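# Slide the paper roll onto the wooden holder's post

## Task

Thread the paper roll over the post of the wooden holder so that it sits down on the holder's base, then release it so no gripper (or its camera cable) touches the roll.

## Robot and tools

Robot: two arms, left_arm and right_arm, each ending in a two-finger gripper with a wrist camera. Cameras: cam_high (fixed, overhead), cam_left_wrist, cam_right_wrist, all 672x504 pixels.

Frame: one scene frame for everything. Origin sits at table-top height, halfway between the nominal arm bases. +x points out over the table, +z points up, and left_arm is on the +y side (arm names do not match image left/right). Positions are in metres, orientations are quaternions written w first (qw, qx, qy, qz). A gripper's fingers extend along its own +z and open/close along its own y. end_effector_position is the spot between the finger pads, roughly 1 cm short of the tips. Reported poses may be off by a few centimetres, more at long reach; friction and gravity can also leave a gripper a centimetre or so away from its commanded pose without any contact.

Row format (shared by execute_actions and move): one flat list of 16 numbers covering both arms, always all 16 even if one arm is idle: left_arm x, y, z, qw, qx, qy, qz, opening, then right_arm x, y, z, qw, qx, qy, qz, opening. x, y, z and the quaternion are an absolute target pose for that gripper in the scene frame, not an offset. Opening runs from -1 (closed) to +1 (fully open, 0.094 m). To keep an arm still, resend the exact pose from the last result taken before it began resting, plus the opening it should keep; to hold an orientation, repeat one fixed quaternion rather than copying drifted readings. Each step the controller limits the commanded orientation to 40 degrees from the measured one, and favours position if both cannot be met.

execute_actions: argument actions is a list with at most one item. Empty list = look (returns state and pictures). {"rows": [...], "steps": n} = act: up to 15 rows, n from 1 to 15 (default 15), each row held for one 1/30 s step, last row repeated to fill. Every target must lie within 0.6 m of that arm's last reported position along each gripper axis, or the whole call is refused and nothing is sent. An action needs at least 5 steps; the result is captured 5 steps before the end and those steps run afterwards. {"steps": n} alone = wait up to 300 steps, counted from the previous result (your reply time included). Optional cameras: list of names, ["all"], or [] (pictures only come if asked or on an empty-list look).

move: target is one 16-number row or a list of up to 15 rows (no 0.6 m limit). Each gripper follows a straight line to its target and turns the short way. speed is metres per second, 0.002 to 2.9, default 0.25 (rotation capped at twice that in rad/s); one value or one per target. blend (metres, default 0) rounds corners of a target list. All paths finish together, last at least 0.5 s, and are cut off at 10 s. blocking=false returns after about 0.5 s while motion continues. Opening changes in the first target are sent at once; in later targets they are sent on arrival after everything settles. The result adds a move: line: done (arm at rest within 10 mm and 2 degrees of its target), off_target, moving, held, or fault, plus limits tags (paced = pose was clipped, held = steps withheld by a check). done never proves contact or no contact. Paths do not avoid obstacles or the other arm; faster moves lag, overshoot and hit harder.

wait: seconds 0 to 10; lets things run, returns early if a move finishes. stop: brakes a running move (needs braking room; fingers keep moving). zoom_image: camera plus region [x0, y0, x1, y1] in pixels, at most 504x504, from that camera's latest image. finished_scene: scene number; ends the scene irreversibly and grades it, so call only once the roll sits on the base and both hands are clear.

Result lines: each arm's end_effector_position, end_effector_quat_wxyz, Hand target (pose currently being driven toward), grip_measured (finger opening on the command scale; empty it reads up to about 2.7 mm wide; on a squeezed hard part about 3 mm narrow, more on round parts), Joint positions (last number = opening in metres), Joint velocities ("within noise" means at rest), Joint torques (include the arm's weight; first three wrap at ±28 N m). Possible MOTOR HOT line at 75 °C; at 90 °C an OVER-TEMPERATURE FAULT folds that arm permanently. Avoid holding loads, stretched arms or unreachable targets for long.

Gripping: the roll is round, so the pads reach full force around 0.11 below the reading at first contact; commanding much lower just squeezes harder. Release by commanding well above grip_measured.

Avoid: dropping the roll or letting go while it still moves; knocking anything off the table; fast impacts or heavy pressing into the holder (a target far beyond contact presses hard); the two grippers or cameras colliding, or one gripper closing on the other's fingers, which can end the scene; paths that pass near an arm's own base (go around it); arms stopping on faults. A brief outside nudge may shift loose objects, so check pictures before committing.

Each tool is called in YAML: its name, and indented under it one key for each argument.

## Session

execute_actions:
  actions: []
  cameras: ["all"]

Scene clock: 0.00 s of 4400.00 s.
left_arm: end_effector_position=(+0.3990, +0.2155, +0.3339) grip_measured=+1.000 end_effector_quat_wxyz=(+0.613, -0.149, +0.751, -0.193) | right_arm: end_effector_position=(+0.2363, -0.1520, +0.2376) grip_measured=+1.000 end_effector_quat_wxyz=(+0.503, -0.064, +0.821, +0.263)
Joint positions: left_arm=[-0.192 0.968 0.891 -0.096 -0.063 -0.512 0.094] | right_arm=[0.621 0.795 0.631 -0.201 0.071 0.431 0.094]
Joint velocities: within noise
Joint torques (N m): no reading
Motor temperatures (°C): left_arm=[23 24 21 24 22 21 23] | right_arm=[23 23 23 22 22 23 24]
Heat: left arm: 24 °C; right arm: 24 °C.
Hand target: left_arm +0.3971, +0.2160, +0.3393; +0.618, -0.147, +0.748, -0.193 | right_arm +0.2363, -0.1523, +0.2440; +0.509, -0.063, +0.816, +0.265

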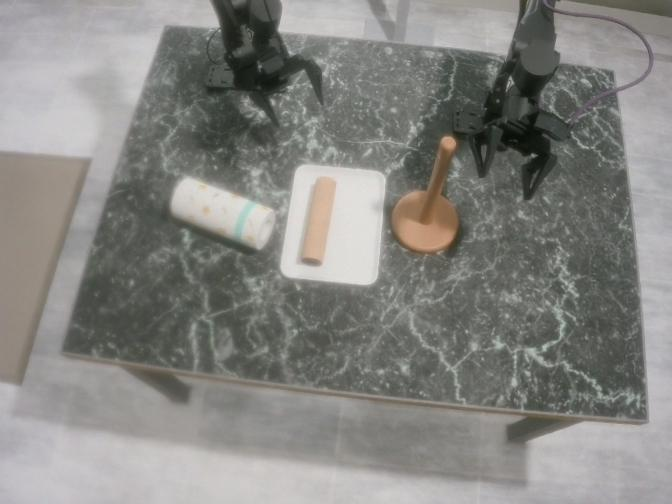

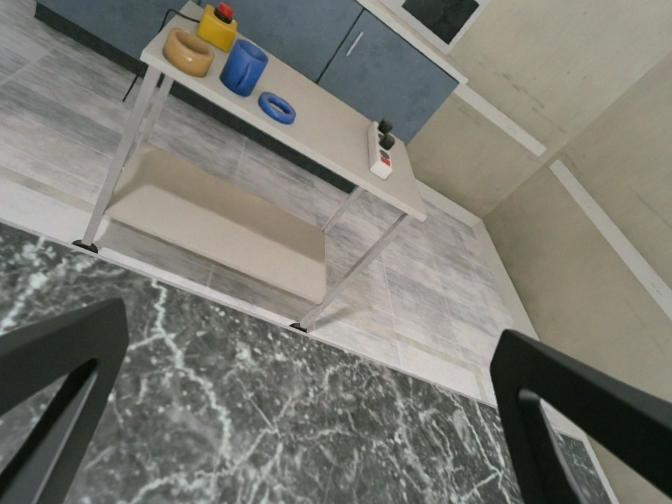

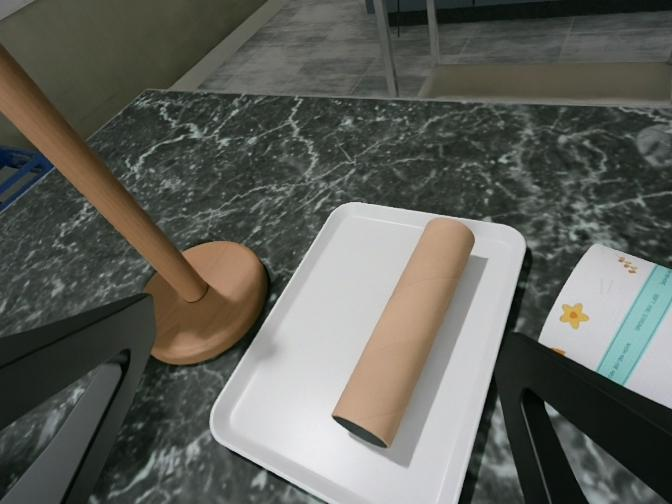

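zoom_image:
  camera: "cam_high"
  region: [150, 150, 310, 270]

zoom_image:
  camera: "cam_high"
  region: [360, 120, 520, 260]

zoom_image:
  camera: "cam_right_wrist"
  region: [500, 200, 672, 504]

Scaled by 3.150 from the camera's 672x504 image, which has a finer 960x720 frame.

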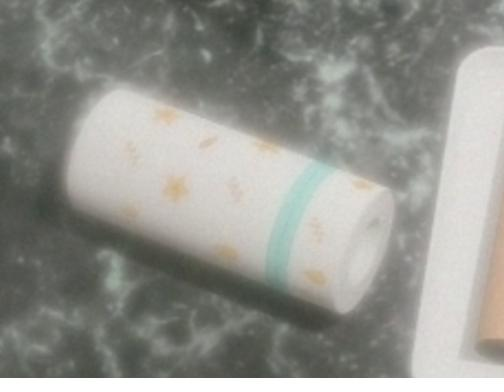

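Scaled by 3.150 from the camera's 672x504 image, which has a finer 960x720 frame.

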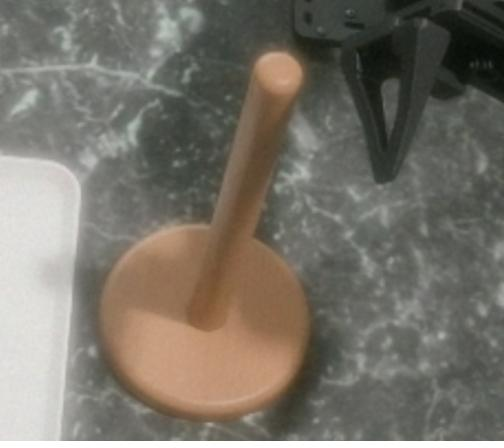

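Scaled by 1.658 from the camera's 672x504 image, which has a finer 960x720 frame.

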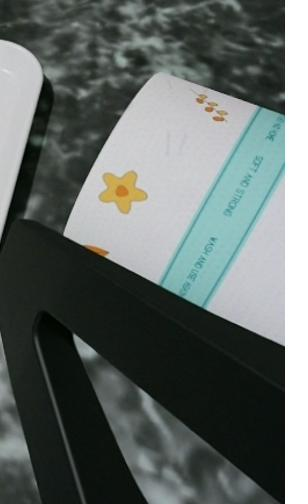

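move:
  target: [0.27, 0.45, 0.32, 0.6402, -0.4251, 0.6368, 0.0563, 1.0, 0.370, -0.295, 0.155, 0.0, -0.6037, 0.7972, 0.0, 1.0]
  speed: 0.6

Scene clock: 13.87 s of 4400.00 s.
left_arm: end_effector_position=(+0.2699, +0.4486, +0.3294) grip_measured=+1.000 end_effector_quat_wxyz=(+0.647, -0.427, +0.630, +0.051) | right_arm: end_effector_position=(+0.3668, -0.2970, +0.1592) grip_measured=+1.000 end_effector_quat_wxyz=(+0.009, -0.598, +0.801, -0.002)
Joint positions: left_arm=[0.631 0.665 0.777 -0.27 -0.025 -0.521 0.094] | right_arm=[0.069 2.064 2.05 -1.538 -0.006 -1.201 0.094]
Joint velocities: within noise
Joint torques (N m): left_arm=[0.53 -0.27 5.81 2.23 0.03 0.14] | right_arm=[0.59 -9.37 9.31 0.07 0.05 -0.04]
Motor temperatures (°C): left_arm=[23 24 22 28 22 21 23] | right_arm=[23 24 24 25 22 23 24]
Heat: left arm: 28 °C; right arm: 25 °C.
Hand target: left_arm +0.2699, +0.4500, +0.3202; +0.640, -0.425, +0.637, +0.056 | right_arm +0.3698, -0.2950, +0.1550; +0.001, -0.604, +0.797, +0.000
Off the commanded pose: left_arm 0.009 m, 1 deg | right_arm 0.006 m, 1 deg.
Kept back: nothing.
move: done
camera_calibration:
cam_left_wrist: T_world_to_cam=[[0.557941, -0.580889, 0.59268, -0.0892065], [-0.127765, -0.765786, -0.630276, 0.610567], [0.819987, 0.275933, -0.501481, -0.0762425], [0, 0, 0, 1]] pos_world=[0.190299, 0.436783, 0.399462]
cam_right_wrist: T_world_to_cam=[[0.986265, -0.164933, -0.00886524, -0.410197], [-0.141704, -0.872495, 0.467625, -0.257875], [-0.0848618, -0.459946, -0.883882, 0.139156], [0, 0, 0, 1]] pos_world=[0.37983, -0.228645, 0.23995]

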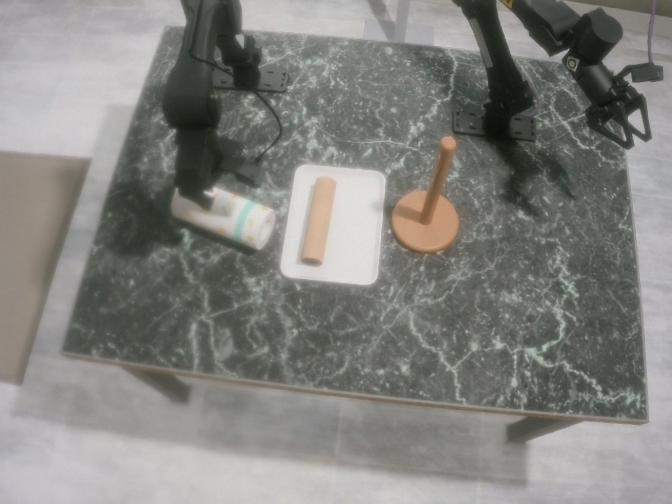

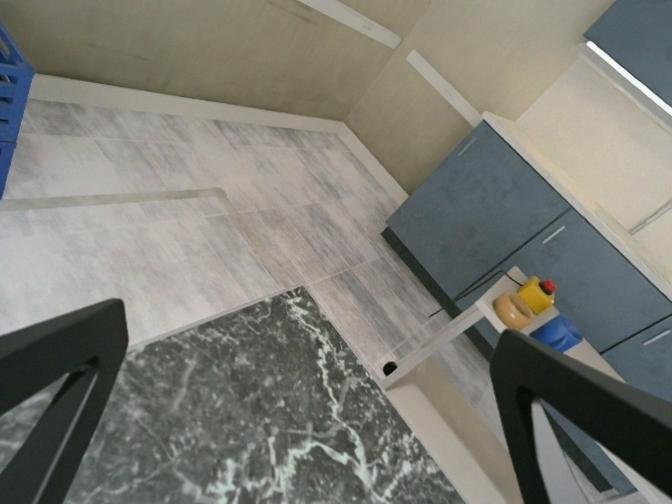

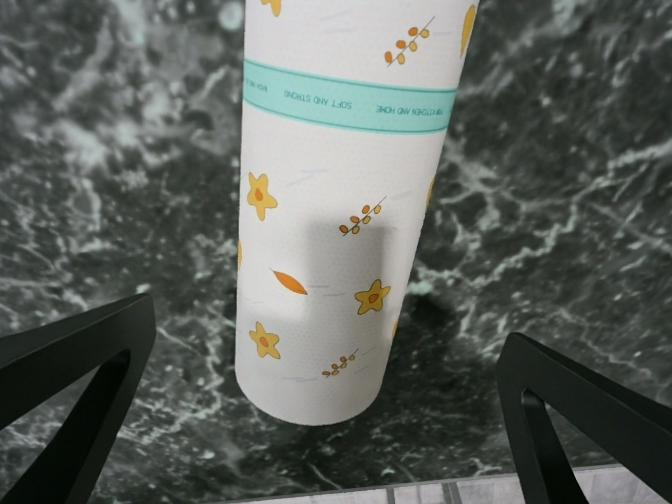

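move:
  target:
    - [0.27, 0.45, 0.32, 0.6402, -0.4251, 0.6368, 0.0563, 1.0, 0.369, -0.295, 0.105, 0.0, -0.6004, 0.7997, 0.0, 1.0]
    - [0.27, 0.45, 0.32, 0.6402, -0.4251, 0.6368, 0.0563, 1.0, 0.369, -0.295, 0.041, 0.0, -0.6004, 0.7997, 0.0, 1.0]
  speed: [0.3, 0.15]
  blend: [0.01, 0.0]
  cameras: ["cam_right_wrist", "cam_high"]

Scene clock: 18.13 s of 4400.00 s.
left_arm: end_effector_position=(+0.2699, +0.4485, +0.3294) grip_measured=+1.000 end_effector_quat_wxyz=(+0.647, -0.427, +0.630, +0.051) | right_arm: end_effector_position=(+0.3724, -0.2976, +0.0539) grip_measured=+1.000 end_effector_quat_wxyz=(+0.012, -0.598, +0.801, -0.008)
Joint positions: left_arm=[0.631 0.665 0.777 -0.27 -0.024 -0.521 0.094] | right_arm=[0.069 2.069 1.636 -1.109 0 -1.201 0.094]
Joint velocities: within noise
Joint torques (N m): left_arm=[0.55 -0.16 5.86 2.24 0.01 0.13] | right_arm=[0.54 -10.22 5.16 0.34 -0.01 0.05]
Motor temperatures (°C): left_arm=[23 24 22 28 22 21 23] | right_arm=[23 24 24 25 22 23 24]
Heat: left arm: 28 °C; right arm: 25 °C.
Hand target: left_arm +0.2699, +0.4500, +0.3202; +0.640, -0.425, +0.637, +0.056 | right_arm +0.3687, -0.2951, +0.0413; +0.000, -0.600, +0.800, +0.000
Off the commanded pose: left_arm 0.009 m, 1 deg | right_arm 0.014 m, 2 deg.
Kept back: nothing.
move: off_target (right_arm)
camera_calibration:
cam_right_wrist: T_world_to_cam=[[0.986341, -0.164696, 0.00267843, -0.417305], [-0.146554, -0.870035, 0.470703, -0.205987], [-0.0751925, -0.464666, -0.882288, 0.0411254], [0, 0, 0, 1]] pos_world=[0.384509, -0.228834, 0.134361]
Images, in order (width x height): cam_high 672x504, cam_right_wrist 672x504.

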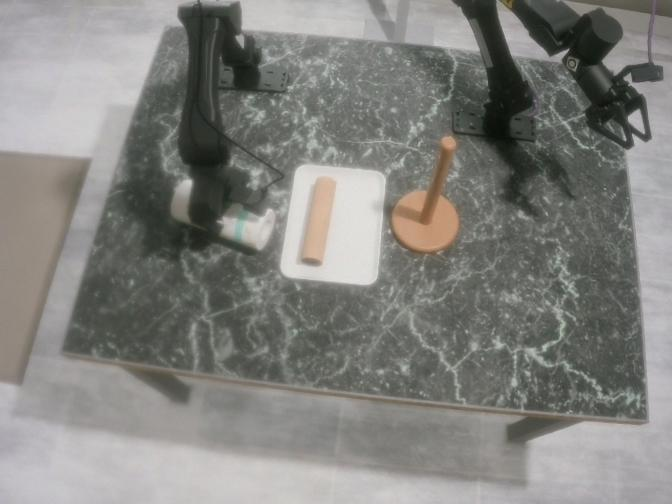

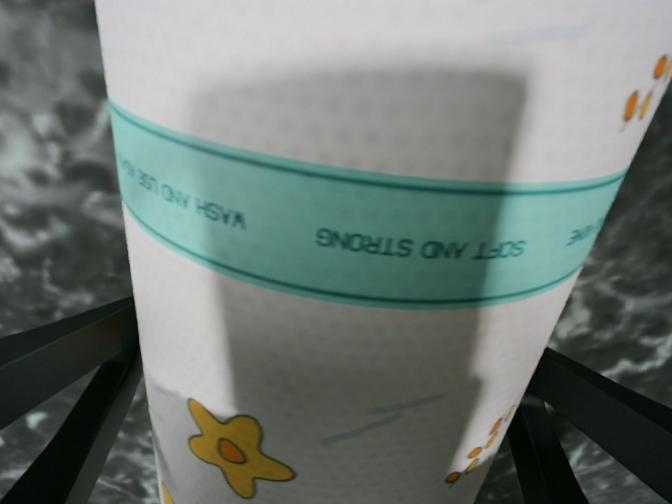

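move:
  target:
    - [0.27, 0.45, 0.32, 0.6402, -0.4251, 0.6368, 0.0563, 1.0, 0.368, -0.295, 0.028, 0.0, -0.6004, 0.7997, 0.0, 1.0]
    - [0.27, 0.45, 0.32, 0.6402, -0.4251, 0.6368, 0.0563, 1.0, 0.368, -0.295, 0.028, 0.0, -0.6004, 0.7997, 0.0, 0.68]
    - [0.27, 0.45, 0.32, 0.6402, -0.4251, 0.6368, 0.0563, 1.0, 0.368, -0.295, 0.18, 0.0, -0.6004, 0.7997, 0.0, 0.68]
  speed: [0.15, 0.15, 0.3]
  cameras: ["cam_right_wrist", "cam_high"]

Scene clock: 22.43 s of 4400.00 s.
left_arm: end_effector_position=(+0.2699, +0.4485, +0.3294) grip_measured=+1.000 end_effector_quat_wxyz=(+0.647, -0.427, +0.630, +0.051) | right_arm: end_effector_position=(+0.3704, -0.2979, +0.1728) grip_measured=+0.728 end_effector_quat_wxyz=(+0.019, -0.598, +0.801, -0.012)
Joint positions: left_arm=[0.631 0.665 0.777 -0.27 -0.024 -0.521 0.094] | right_arm=[0.069 2.066 2.108 -1.568 0.001 -1.201 0.081]
Joint velocities: within noise
Joint torques (N m): left_arm=[0.54 -0.24 5.9 2.23 0.01 0.14] | right_arm=[0.57 -13.01 7.27 0.14 0.01 0.06]
Motor temperatures (°C): left_arm=[23 24 22 29 22 21 23] | right_arm=[23 25 24 25 22 23 24]
Heat: left arm: 29 °C; right arm: 25 °C.
Hand target: left_arm +0.2699, +0.4500, +0.3202; +0.640, -0.425, +0.637, +0.056 | right_arm +0.3678, -0.2951, +0.1795; +0.022, -0.600, +0.799, -0.014
Off the commanded pose: left_arm 0.009 m, 1 deg | right_arm 0.008 m, 3 deg.
joint sent to its limit (right arm) — joint 4 (wrist pitch), lower limit.
Kept back: nothing.
move: off_target (right_arm); target 2's new opening was sent with right_arm's hand 0.018 m and 2 deg from that target
camera_calibration:
cam_right_wrist: T_world_to_cam=[[0.986185, -0.164678, 0.0178869, -0.418182], [-0.153837, -0.870475, 0.467555, -0.259378], [-0.061426, -0.463847, -0.883783, 0.141235], [0, 0, 0, 1]] pos_world=[0.381178, -0.229136, 0.253574]
Images, in order (width x height): cam_high 672x504, cam_right_wrist 672x504.

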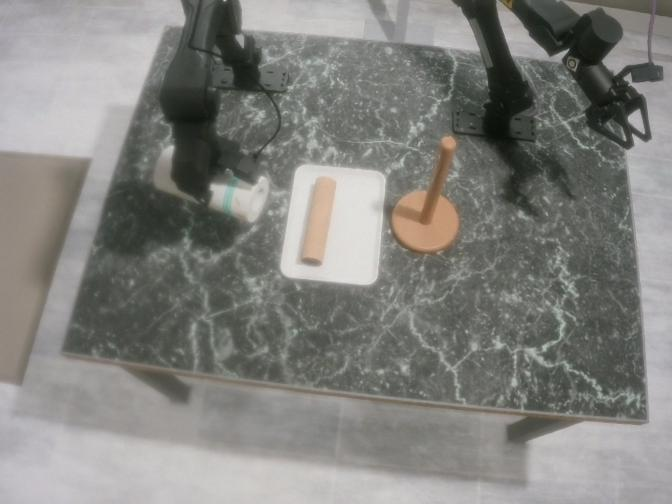

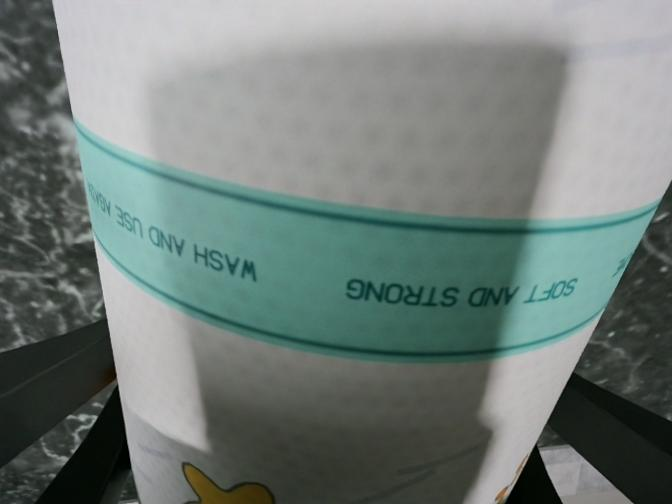

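move:
  target:
    - [0.27, 0.45, 0.32, 0.6402, -0.4251, 0.6368, 0.0563, 1.0, 0.345, -0.08, 0.42, 0.3549, -0.4956, 0.7759, 0.1629, 0.62]
    - [0.27, 0.45, 0.32, 0.6402, -0.4251, 0.6368, 0.0563, 1.0, 0.3156, 0.1298, 0.445, 0.6332, -0.3147, 0.6332, 0.3147, 0.62]
  speed: [0.45, 0.45]
  blend: [0.05, 0.0]
  cameras: ["cam_high", "cam_right_wrist"]

zoom_image:
  camera: "cam_high"
  region: [360, 30, 560, 270]

Scene clock: 27.70 s of 4400.00 s.
left_arm: end_effector_position=(+0.2700, +0.4484, +0.3294) grip_measured=+1.000 end_effector_quat_wxyz=(+0.647, -0.426, +0.630, +0.051) | right_arm: end_effector_position=(+0.3208, +0.1330, +0.4316) grip_measured=+0.728 end_effector_quat_wxyz=(+0.621, -0.325, +0.644, +0.308)
Joint positions: left_arm=[0.631 0.665 0.777 -0.27 -0.024 -0.521 0.094] | right_arm=[0.913 1.834 1.867 -0.073 -0.001 -0.007 0.081]
Joint velocities: within noise
Joint torques (N m): left_arm=[0.47 -0.24 5.9 2.23 0.02 0.14] | right_arm=[0.59 -13.42 6.63 2.26 0.15 0.1]
Motor temperatures (°C): left_arm=[23 24 22 29 22 21 23] | right_arm=[23 25 24 25 22 23 25]
Heat: left arm: 29 °C; right arm: 25 °C.
Hand target: left_arm +0.2700, +0.4499, +0.3202; +0.640, -0.425, +0.637, +0.056 | right_arm +0.3155, +0.1297, +0.4449; +0.633, -0.315, +0.633, +0.315
Off the commanded pose: left_arm 0.009 m, 1 deg | right_arm 0.015 m, 2 deg.
Kept back: nothing.
move: off_target (right_arm)
camera_calibration:
cam_right_wrist: T_world_to_cam=[[0.811105, -0.570843, 0.127465, -0.240185], [-0.206693, -0.483605, -0.850532, 0.521498], [0.547163, 0.663524, -0.510244, 0.0602976], [0, 0, 0, 1]] pos_world=[0.269612, 0.0750824, 0.504932]
Images, in order (width x height): cam_high 672x504, cam_right_wrist 672x504.

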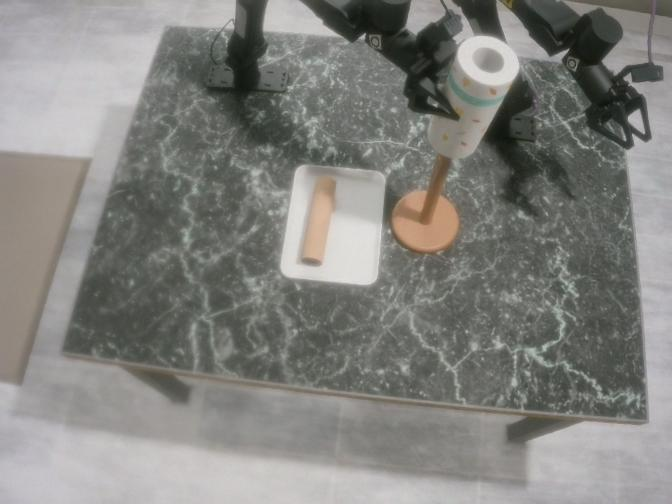

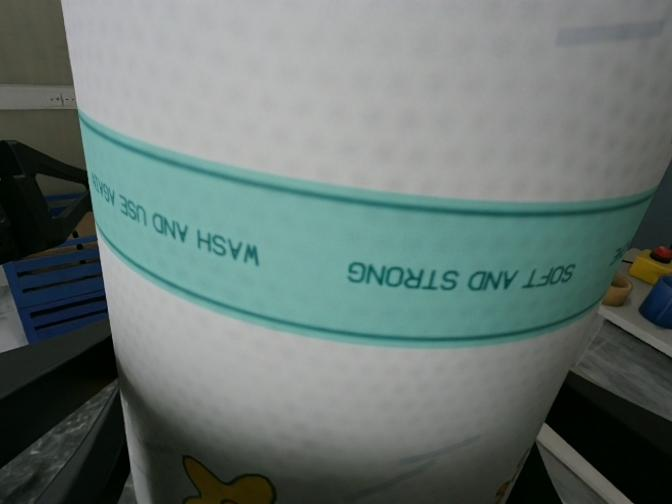

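Scaled by 2.100 from the camera's 672x504 image, which has a finer 960x720 frame.

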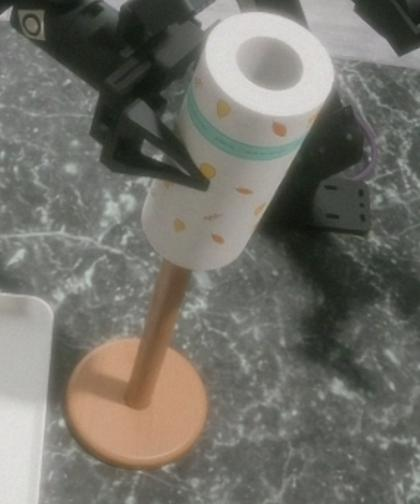

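move:
  target: [0.27, 0.45, 0.32, 0.6402, -0.4251, 0.6368, 0.0563, 1.0, 0.3079, 0.1168, 0.448, 0.6618, -0.2998, 0.6033, 0.3289, 0.62]
  speed: 0.15
  cameras: ["cam_high"]

zoom_image:
  camera: "cam_high"
  region: [390, 20, 550, 180]

Scene clock: 34.17 s of 4400.00 s.
left_arm: end_effector_position=(+0.2700, +0.4484, +0.3294) grip_measured=+1.000 end_effector_quat_wxyz=(+0.647, -0.426, +0.630, +0.051) | right_arm: end_effector_position=(+0.3176, +0.1286, +0.4196) grip_measured=+0.728 end_effector_quat_wxyz=(+0.642, -0.314, +0.623, +0.318)
Joint positions: left_arm=[0.631 0.665 0.777 -0.27 -0.024 -0.521 0.094] | right_arm=[0.913 1.786 1.692 0.12 -0.001 -0.007 0.081]
Joint velocities: within noise
Joint torques (N m): left_arm=[0.51 -0.25 5.86 2.23 0.02 0.14] | right_arm=[0.28 -15.8 6.93 2.25 0.07 0.1]
Motor temperatures (°C): left_arm=[23 24 22 29 22 21 23] | right_arm=[23 27 24 26 22 23 25]
Heat: left arm: 29 °C; right arm: 27 °C.
Hand target: left_arm +0.2700, +0.4499, +0.3202; +0.640, -0.425, +0.637, +0.056 | right_arm +0.3081, +0.1171, +0.4475; +0.661, -0.300, +0.604, +0.329
Off the commanded pose: left_arm 0.009 m, 1 deg | right_arm 0.032 m, 4 deg.
Kept back: nothing.
move: off_target (right_arm)
Images, in order (width x height): cam_high 672x504.

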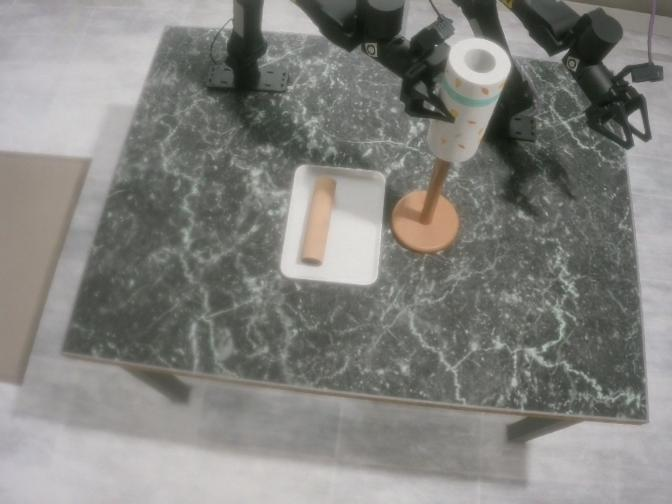

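Scaled by 3.150 from the camera's 672x504 image, which has a finer 960x720 frame.

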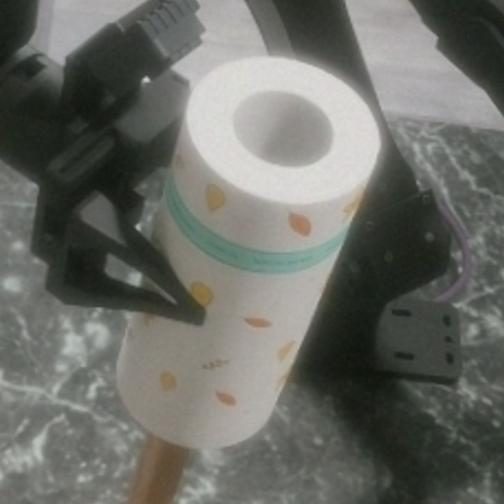

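move:
  target: [0.27, 0.45, 0.32, 0.6402, -0.4251, 0.6368, 0.0563, 1.0, 0.306, 0.1145, 0.422, 0.6697, -0.2954, 0.5945, 0.3328, 0.62]
  speed: 0.12
  cameras: ["cam_high"]

zoom_image:
  camera: "cam_high"
  region: [390, 20, 550, 180]

Scene clock: 36.20 s of 4400.00 s.
left_arm: end_effector_position=(+0.2700, +0.4484, +0.3294) grip_measured=+1.000 end_effector_quat_wxyz=(+0.647, -0.426, +0.630, +0.051) | right_arm: end_effector_position=(+0.3161, +0.1267, +0.3919) grip_measured=+0.728 end_effector_quat_wxyz=(+0.649, -0.310, +0.616, +0.321)
Joint positions: left_arm=[0.631 0.665 0.777 -0.27 -0.024 -0.521 0.094] | right_arm=[0.913 1.768 1.537 0.28 -0.001 -0.007 0.081]
Joint velocities: within noise
Joint torques (N m): left_arm=[0.53 -0.23 5.83 2.25 0.01 0.13] | right_arm=[0.27 -16.02 6.82 2.25 0.1 0.09]
Motor temperatures (°C): left_arm=[23 24 22 29 22 21 23] | right_arm=[23 27 24 27 22 23 25]
Heat: left arm: 29 °C; right arm: 27 °C.
Hand target: left_arm +0.2700, +0.4499, +0.3202; +0.640, -0.425, +0.637, +0.056 | right_arm +0.3063, +0.1149, +0.4217; +0.669, -0.296, +0.595, +0.333
Off the commanded pose: left_arm 0.009 m, 1 deg | right_arm 0.034 m, 4 deg.
Kept back: nothing.
move: off_target (right_arm)
Images, in order (width x height): cam_high 672x504.

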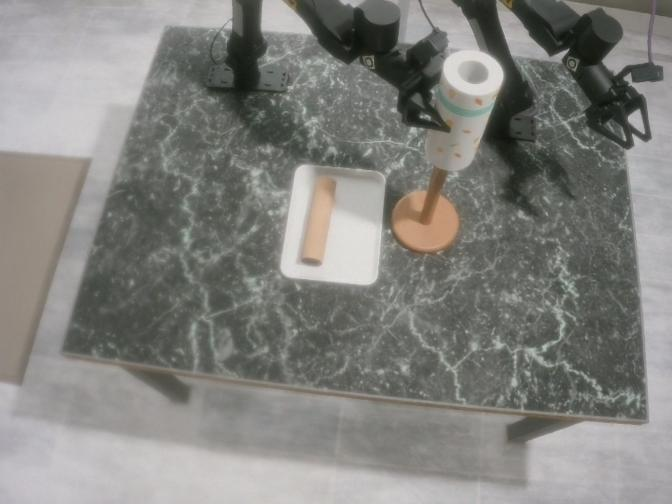

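Scaled by 3.150 from the camera's 672x504 image, which has a finer 960x720 frame.

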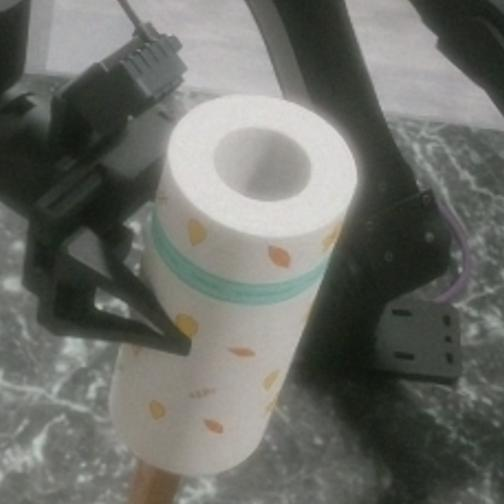

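move:
  target:
    - [0.27, 0.45, 0.32, 0.6402, -0.4251, 0.6368, 0.0563, 1.0, 0.3117, 0.1171, 0.33, 0.6697, -0.2954, 0.5945, 0.3328, 0.62]
    - [0.27, 0.45, 0.32, 0.6402, -0.4251, 0.6368, 0.0563, 1.0, 0.3204, 0.1285, 0.195, 0.6697, -0.2954, 0.5945, 0.3328, 0.62]
  speed: [0.15, 0.18]
  blend: [0.02, 0.0]
  cameras: ["cam_high"]

zoom_image:
  camera: "cam_high"
  region: [360, 90, 530, 260]

Scene clock: 40.33 s of 4400.00 s.
left_arm: end_effector_position=(+0.2700, +0.4484, +0.3294) grip_measured=+1.000 end_effector_quat_wxyz=(+0.647, -0.426, +0.630, +0.051) | right_arm: end_effector_position=(+0.3199, +0.1301, +0.1973) grip_measured=+0.728 end_effector_quat_wxyz=(+0.663, -0.300, +0.602, +0.328)
Joint positions: left_arm=[0.631 0.665 0.777 -0.27 -0.024 -0.521 0.094] | right_arm=[0.913 2.079 1.069 1.104 0.005 -0.004 0.081]
Joint velocities: within noise
Joint torques (N m): left_arm=[0.46 -0.24 5.9 2.24 0.01 0.16] | right_arm=[-0.24 -10.63 5.53 2.48 -0.08 0.06]
Motor temperatures (°C): left_arm=[23 24 22 30 22 21 23] | right_arm=[23 27 24 28 22 23 25]
Heat: left arm: 30 °C; right arm: 28 °C.
Hand target: left_arm +0.2700, +0.4499, +0.3202; +0.640, -0.425, +0.637, +0.056 | right_arm +0.3203, +0.1284, +0.1952; +0.669, -0.296, +0.595, +0.333
Off the commanded pose: left_arm 0.009 m, 1 deg | right_arm 0.003 m, 1 deg.
Kept back: nothing.
move: done
Images, in order (width x height): cam_high 672x504.

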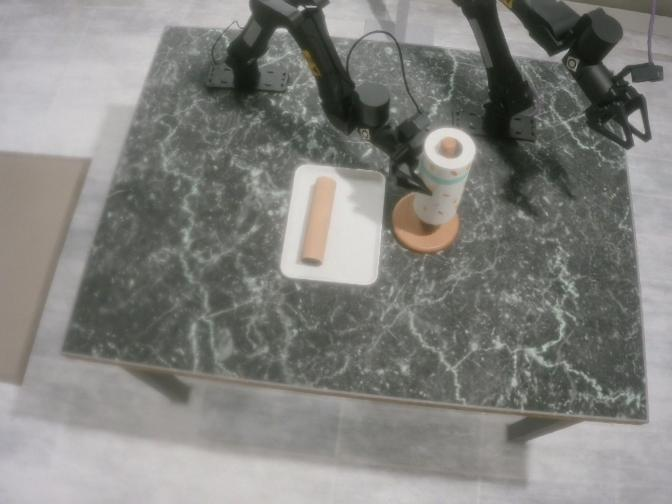

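Scaled by 2.965 from the camera's 672x504 image, which has a finer 960x720 frame.

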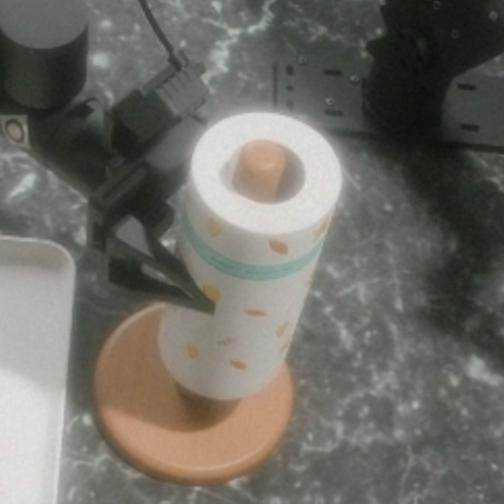

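move:
  target:
    - [0.27, 0.45, 0.32, 0.6402, -0.4251, 0.6368, 0.0563, 1.0, 0.3204, 0.1240, 0.175, 0.6539, -0.3041, 0.6119, 0.3249, 0.62]
    - [0.27, 0.45, 0.32, 0.6402, -0.4251, 0.6368, 0.0563, 1.0, 0.3204, 0.1240, 0.123, 0.6539, -0.3041, 0.6119, 0.3249, 0.62]
  speed: [0.1, 0.1]
  blend: [0.01, 0.0]
  cameras: ["cam_high"]

zoom_image:
  camera: "cam_high"
  region: [360, 110, 530, 280]

Scene clock: 42.73 s of 4400.00 s.
left_arm: end_effector_position=(+0.2700, +0.4484, +0.3294) grip_measured=+1.000 end_effector_quat_wxyz=(+0.647, -0.426, +0.630, +0.051) | right_arm: end_effector_position=(+0.3198, +0.1271, +0.1344) grip_measured=+0.728 end_effector_quat_wxyz=(+0.655, -0.304, +0.612, +0.323)
Joint positions: left_arm=[0.631 0.665 0.777 -0.27 -0.024 -0.521 0.094] | right_arm=[0.909 2.24 1.031 1.275 0.004 -0.003 0.081]
Joint velocities: within noise
Joint torques (N m): left_arm=[0.44 -0.25 5.9 2.24 0.03 0.13] | right_arm=[-0.53 -10.15 4.53 2.33 -0.14 0.05]
Motor temperatures (°C): left_arm=[23 24 22 30 22 21 23] | right_arm=[23 27 24 28 22 23 25]
Heat: left arm: 30 °C; right arm: 28 °C.
Hand target: left_arm +0.2700, +0.4499, +0.3202; +0.640, -0.425, +0.637, +0.056 | right_arm +0.3203, +0.1238, +0.1231; +0.654, -0.304, +0.612, +0.325
Off the commanded pose: left_arm 0.009 m, 1 deg | right_arm 0.012 m, 0 deg.
Kept back: nothing.
move: off_target (right_arm)
Images, in order (width x height): cam_high 672x504.

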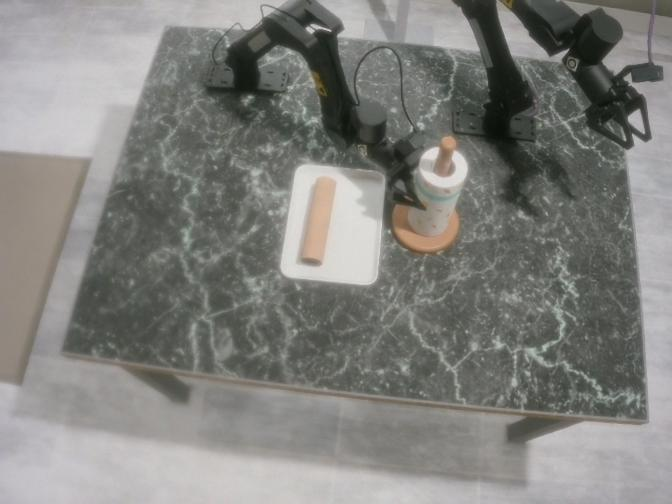

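Scaled by 2.965 from the camera's 672x504 image, which has a finer 960x720 frame.

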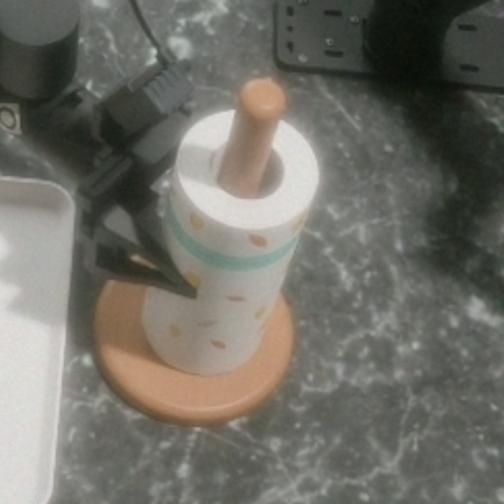

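move:
  target:
    - [0.27, 0.45, 0.32, 0.6402, -0.4251, 0.6368, 0.0563, 1.0, 0.3204, 0.1240, 0.112, 0.6539, -0.3041, 0.6119, 0.3249, 0.62]
    - [0.27, 0.45, 0.32, 0.6402, -0.4251, 0.6368, 0.0563, 1.0, 0.3204, 0.1240, 0.118, 0.6539, -0.3041, 0.6119, 0.3249, 1.0]
    - [0.27, 0.45, 0.32, 0.6402, -0.4251, 0.6368, 0.0563, 1.0, 0.2478, 0.0288, 0.13, 0.6539, -0.3041, 0.6119, 0.3249, 1.0]
  speed: [0.1, 0.1, 0.25]
  cameras: ["cam_high"]

zoom_image:
  camera: "cam_high"
  region: [360, 110, 530, 280]

Scene clock: 45.57 s of 4400.00 s.
left_arm: end_effector_position=(+0.2700, +0.4484, +0.3294) grip_measured=+1.000 end_effector_quat_wxyz=(+0.647, -0.426, +0.630, +0.051) | right_arm: end_effector_position=(+0.2478, +0.0320, +0.0911) grip_measured=+0.998 end_effector_quat_wxyz=(+0.607, -0.328, +0.659, +0.299)
Joint positions: left_arm=[0.631 0.665 0.777 -0.27 -0.024 -0.521 0.094] | right_arm=[0.909 2.036 0.503 1.448 0.003 -0.003 0.094]
Joint velocities: within noise
Joint torques (N m): left_arm=[0.62 -0.25 5.85 2.25 0.01 0.14] | right_arm=[-0.72 -12.57 2.61 3.24 -0.14 0.03]
Motor temperatures (°C): left_arm=[23 24 22 30 22 21 23] | right_arm=[23 27 24 29 22 23 25]
Heat: left arm: 30 °C; right arm: 29 °C.
Hand target: left_arm +0.2700, +0.4499, +0.3202; +0.640, -0.425, +0.637, +0.056 | right_arm +0.2478, +0.0288, +0.1286; +0.648, -0.308, +0.619, +0.321
Off the commanded pose: left_arm 0.009 m, 1 deg | right_arm 0.039 m, 9 deg.
joint sent to its limit (right arm) — joint 4 (wrist pitch), upper limit.
Kept back: nothing.
move: off_target (right_arm); target 2's new opening was sent with right_arm's hand 0.016 m and 2 deg from that target
Images, in order (width x height): cam_high 672x504.

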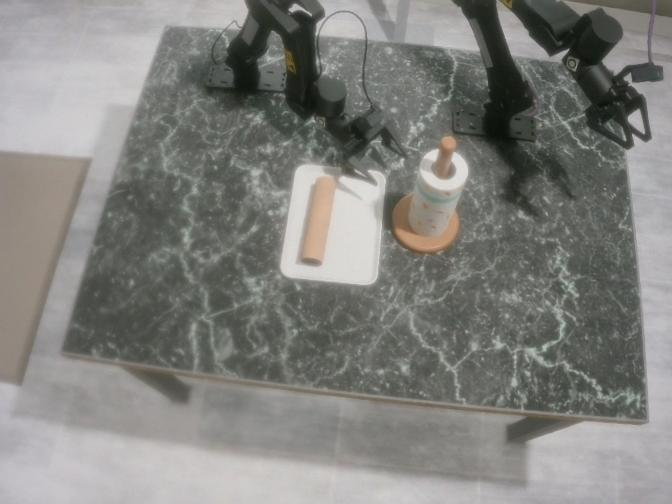

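Scaled by 2.965 from the camera's 672x504 image, which has a finer 960x720 frame.

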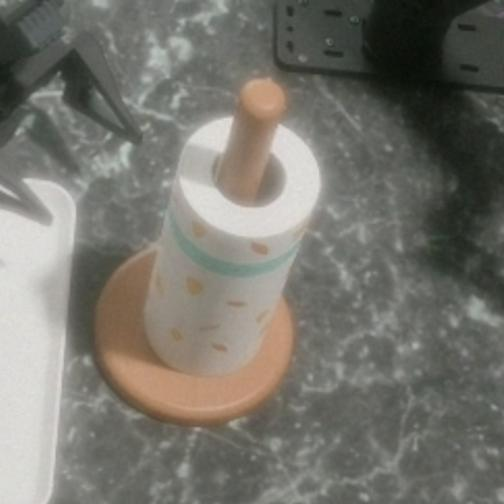

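finished_scene:
  scene: 1

The scene is finished: the task was done.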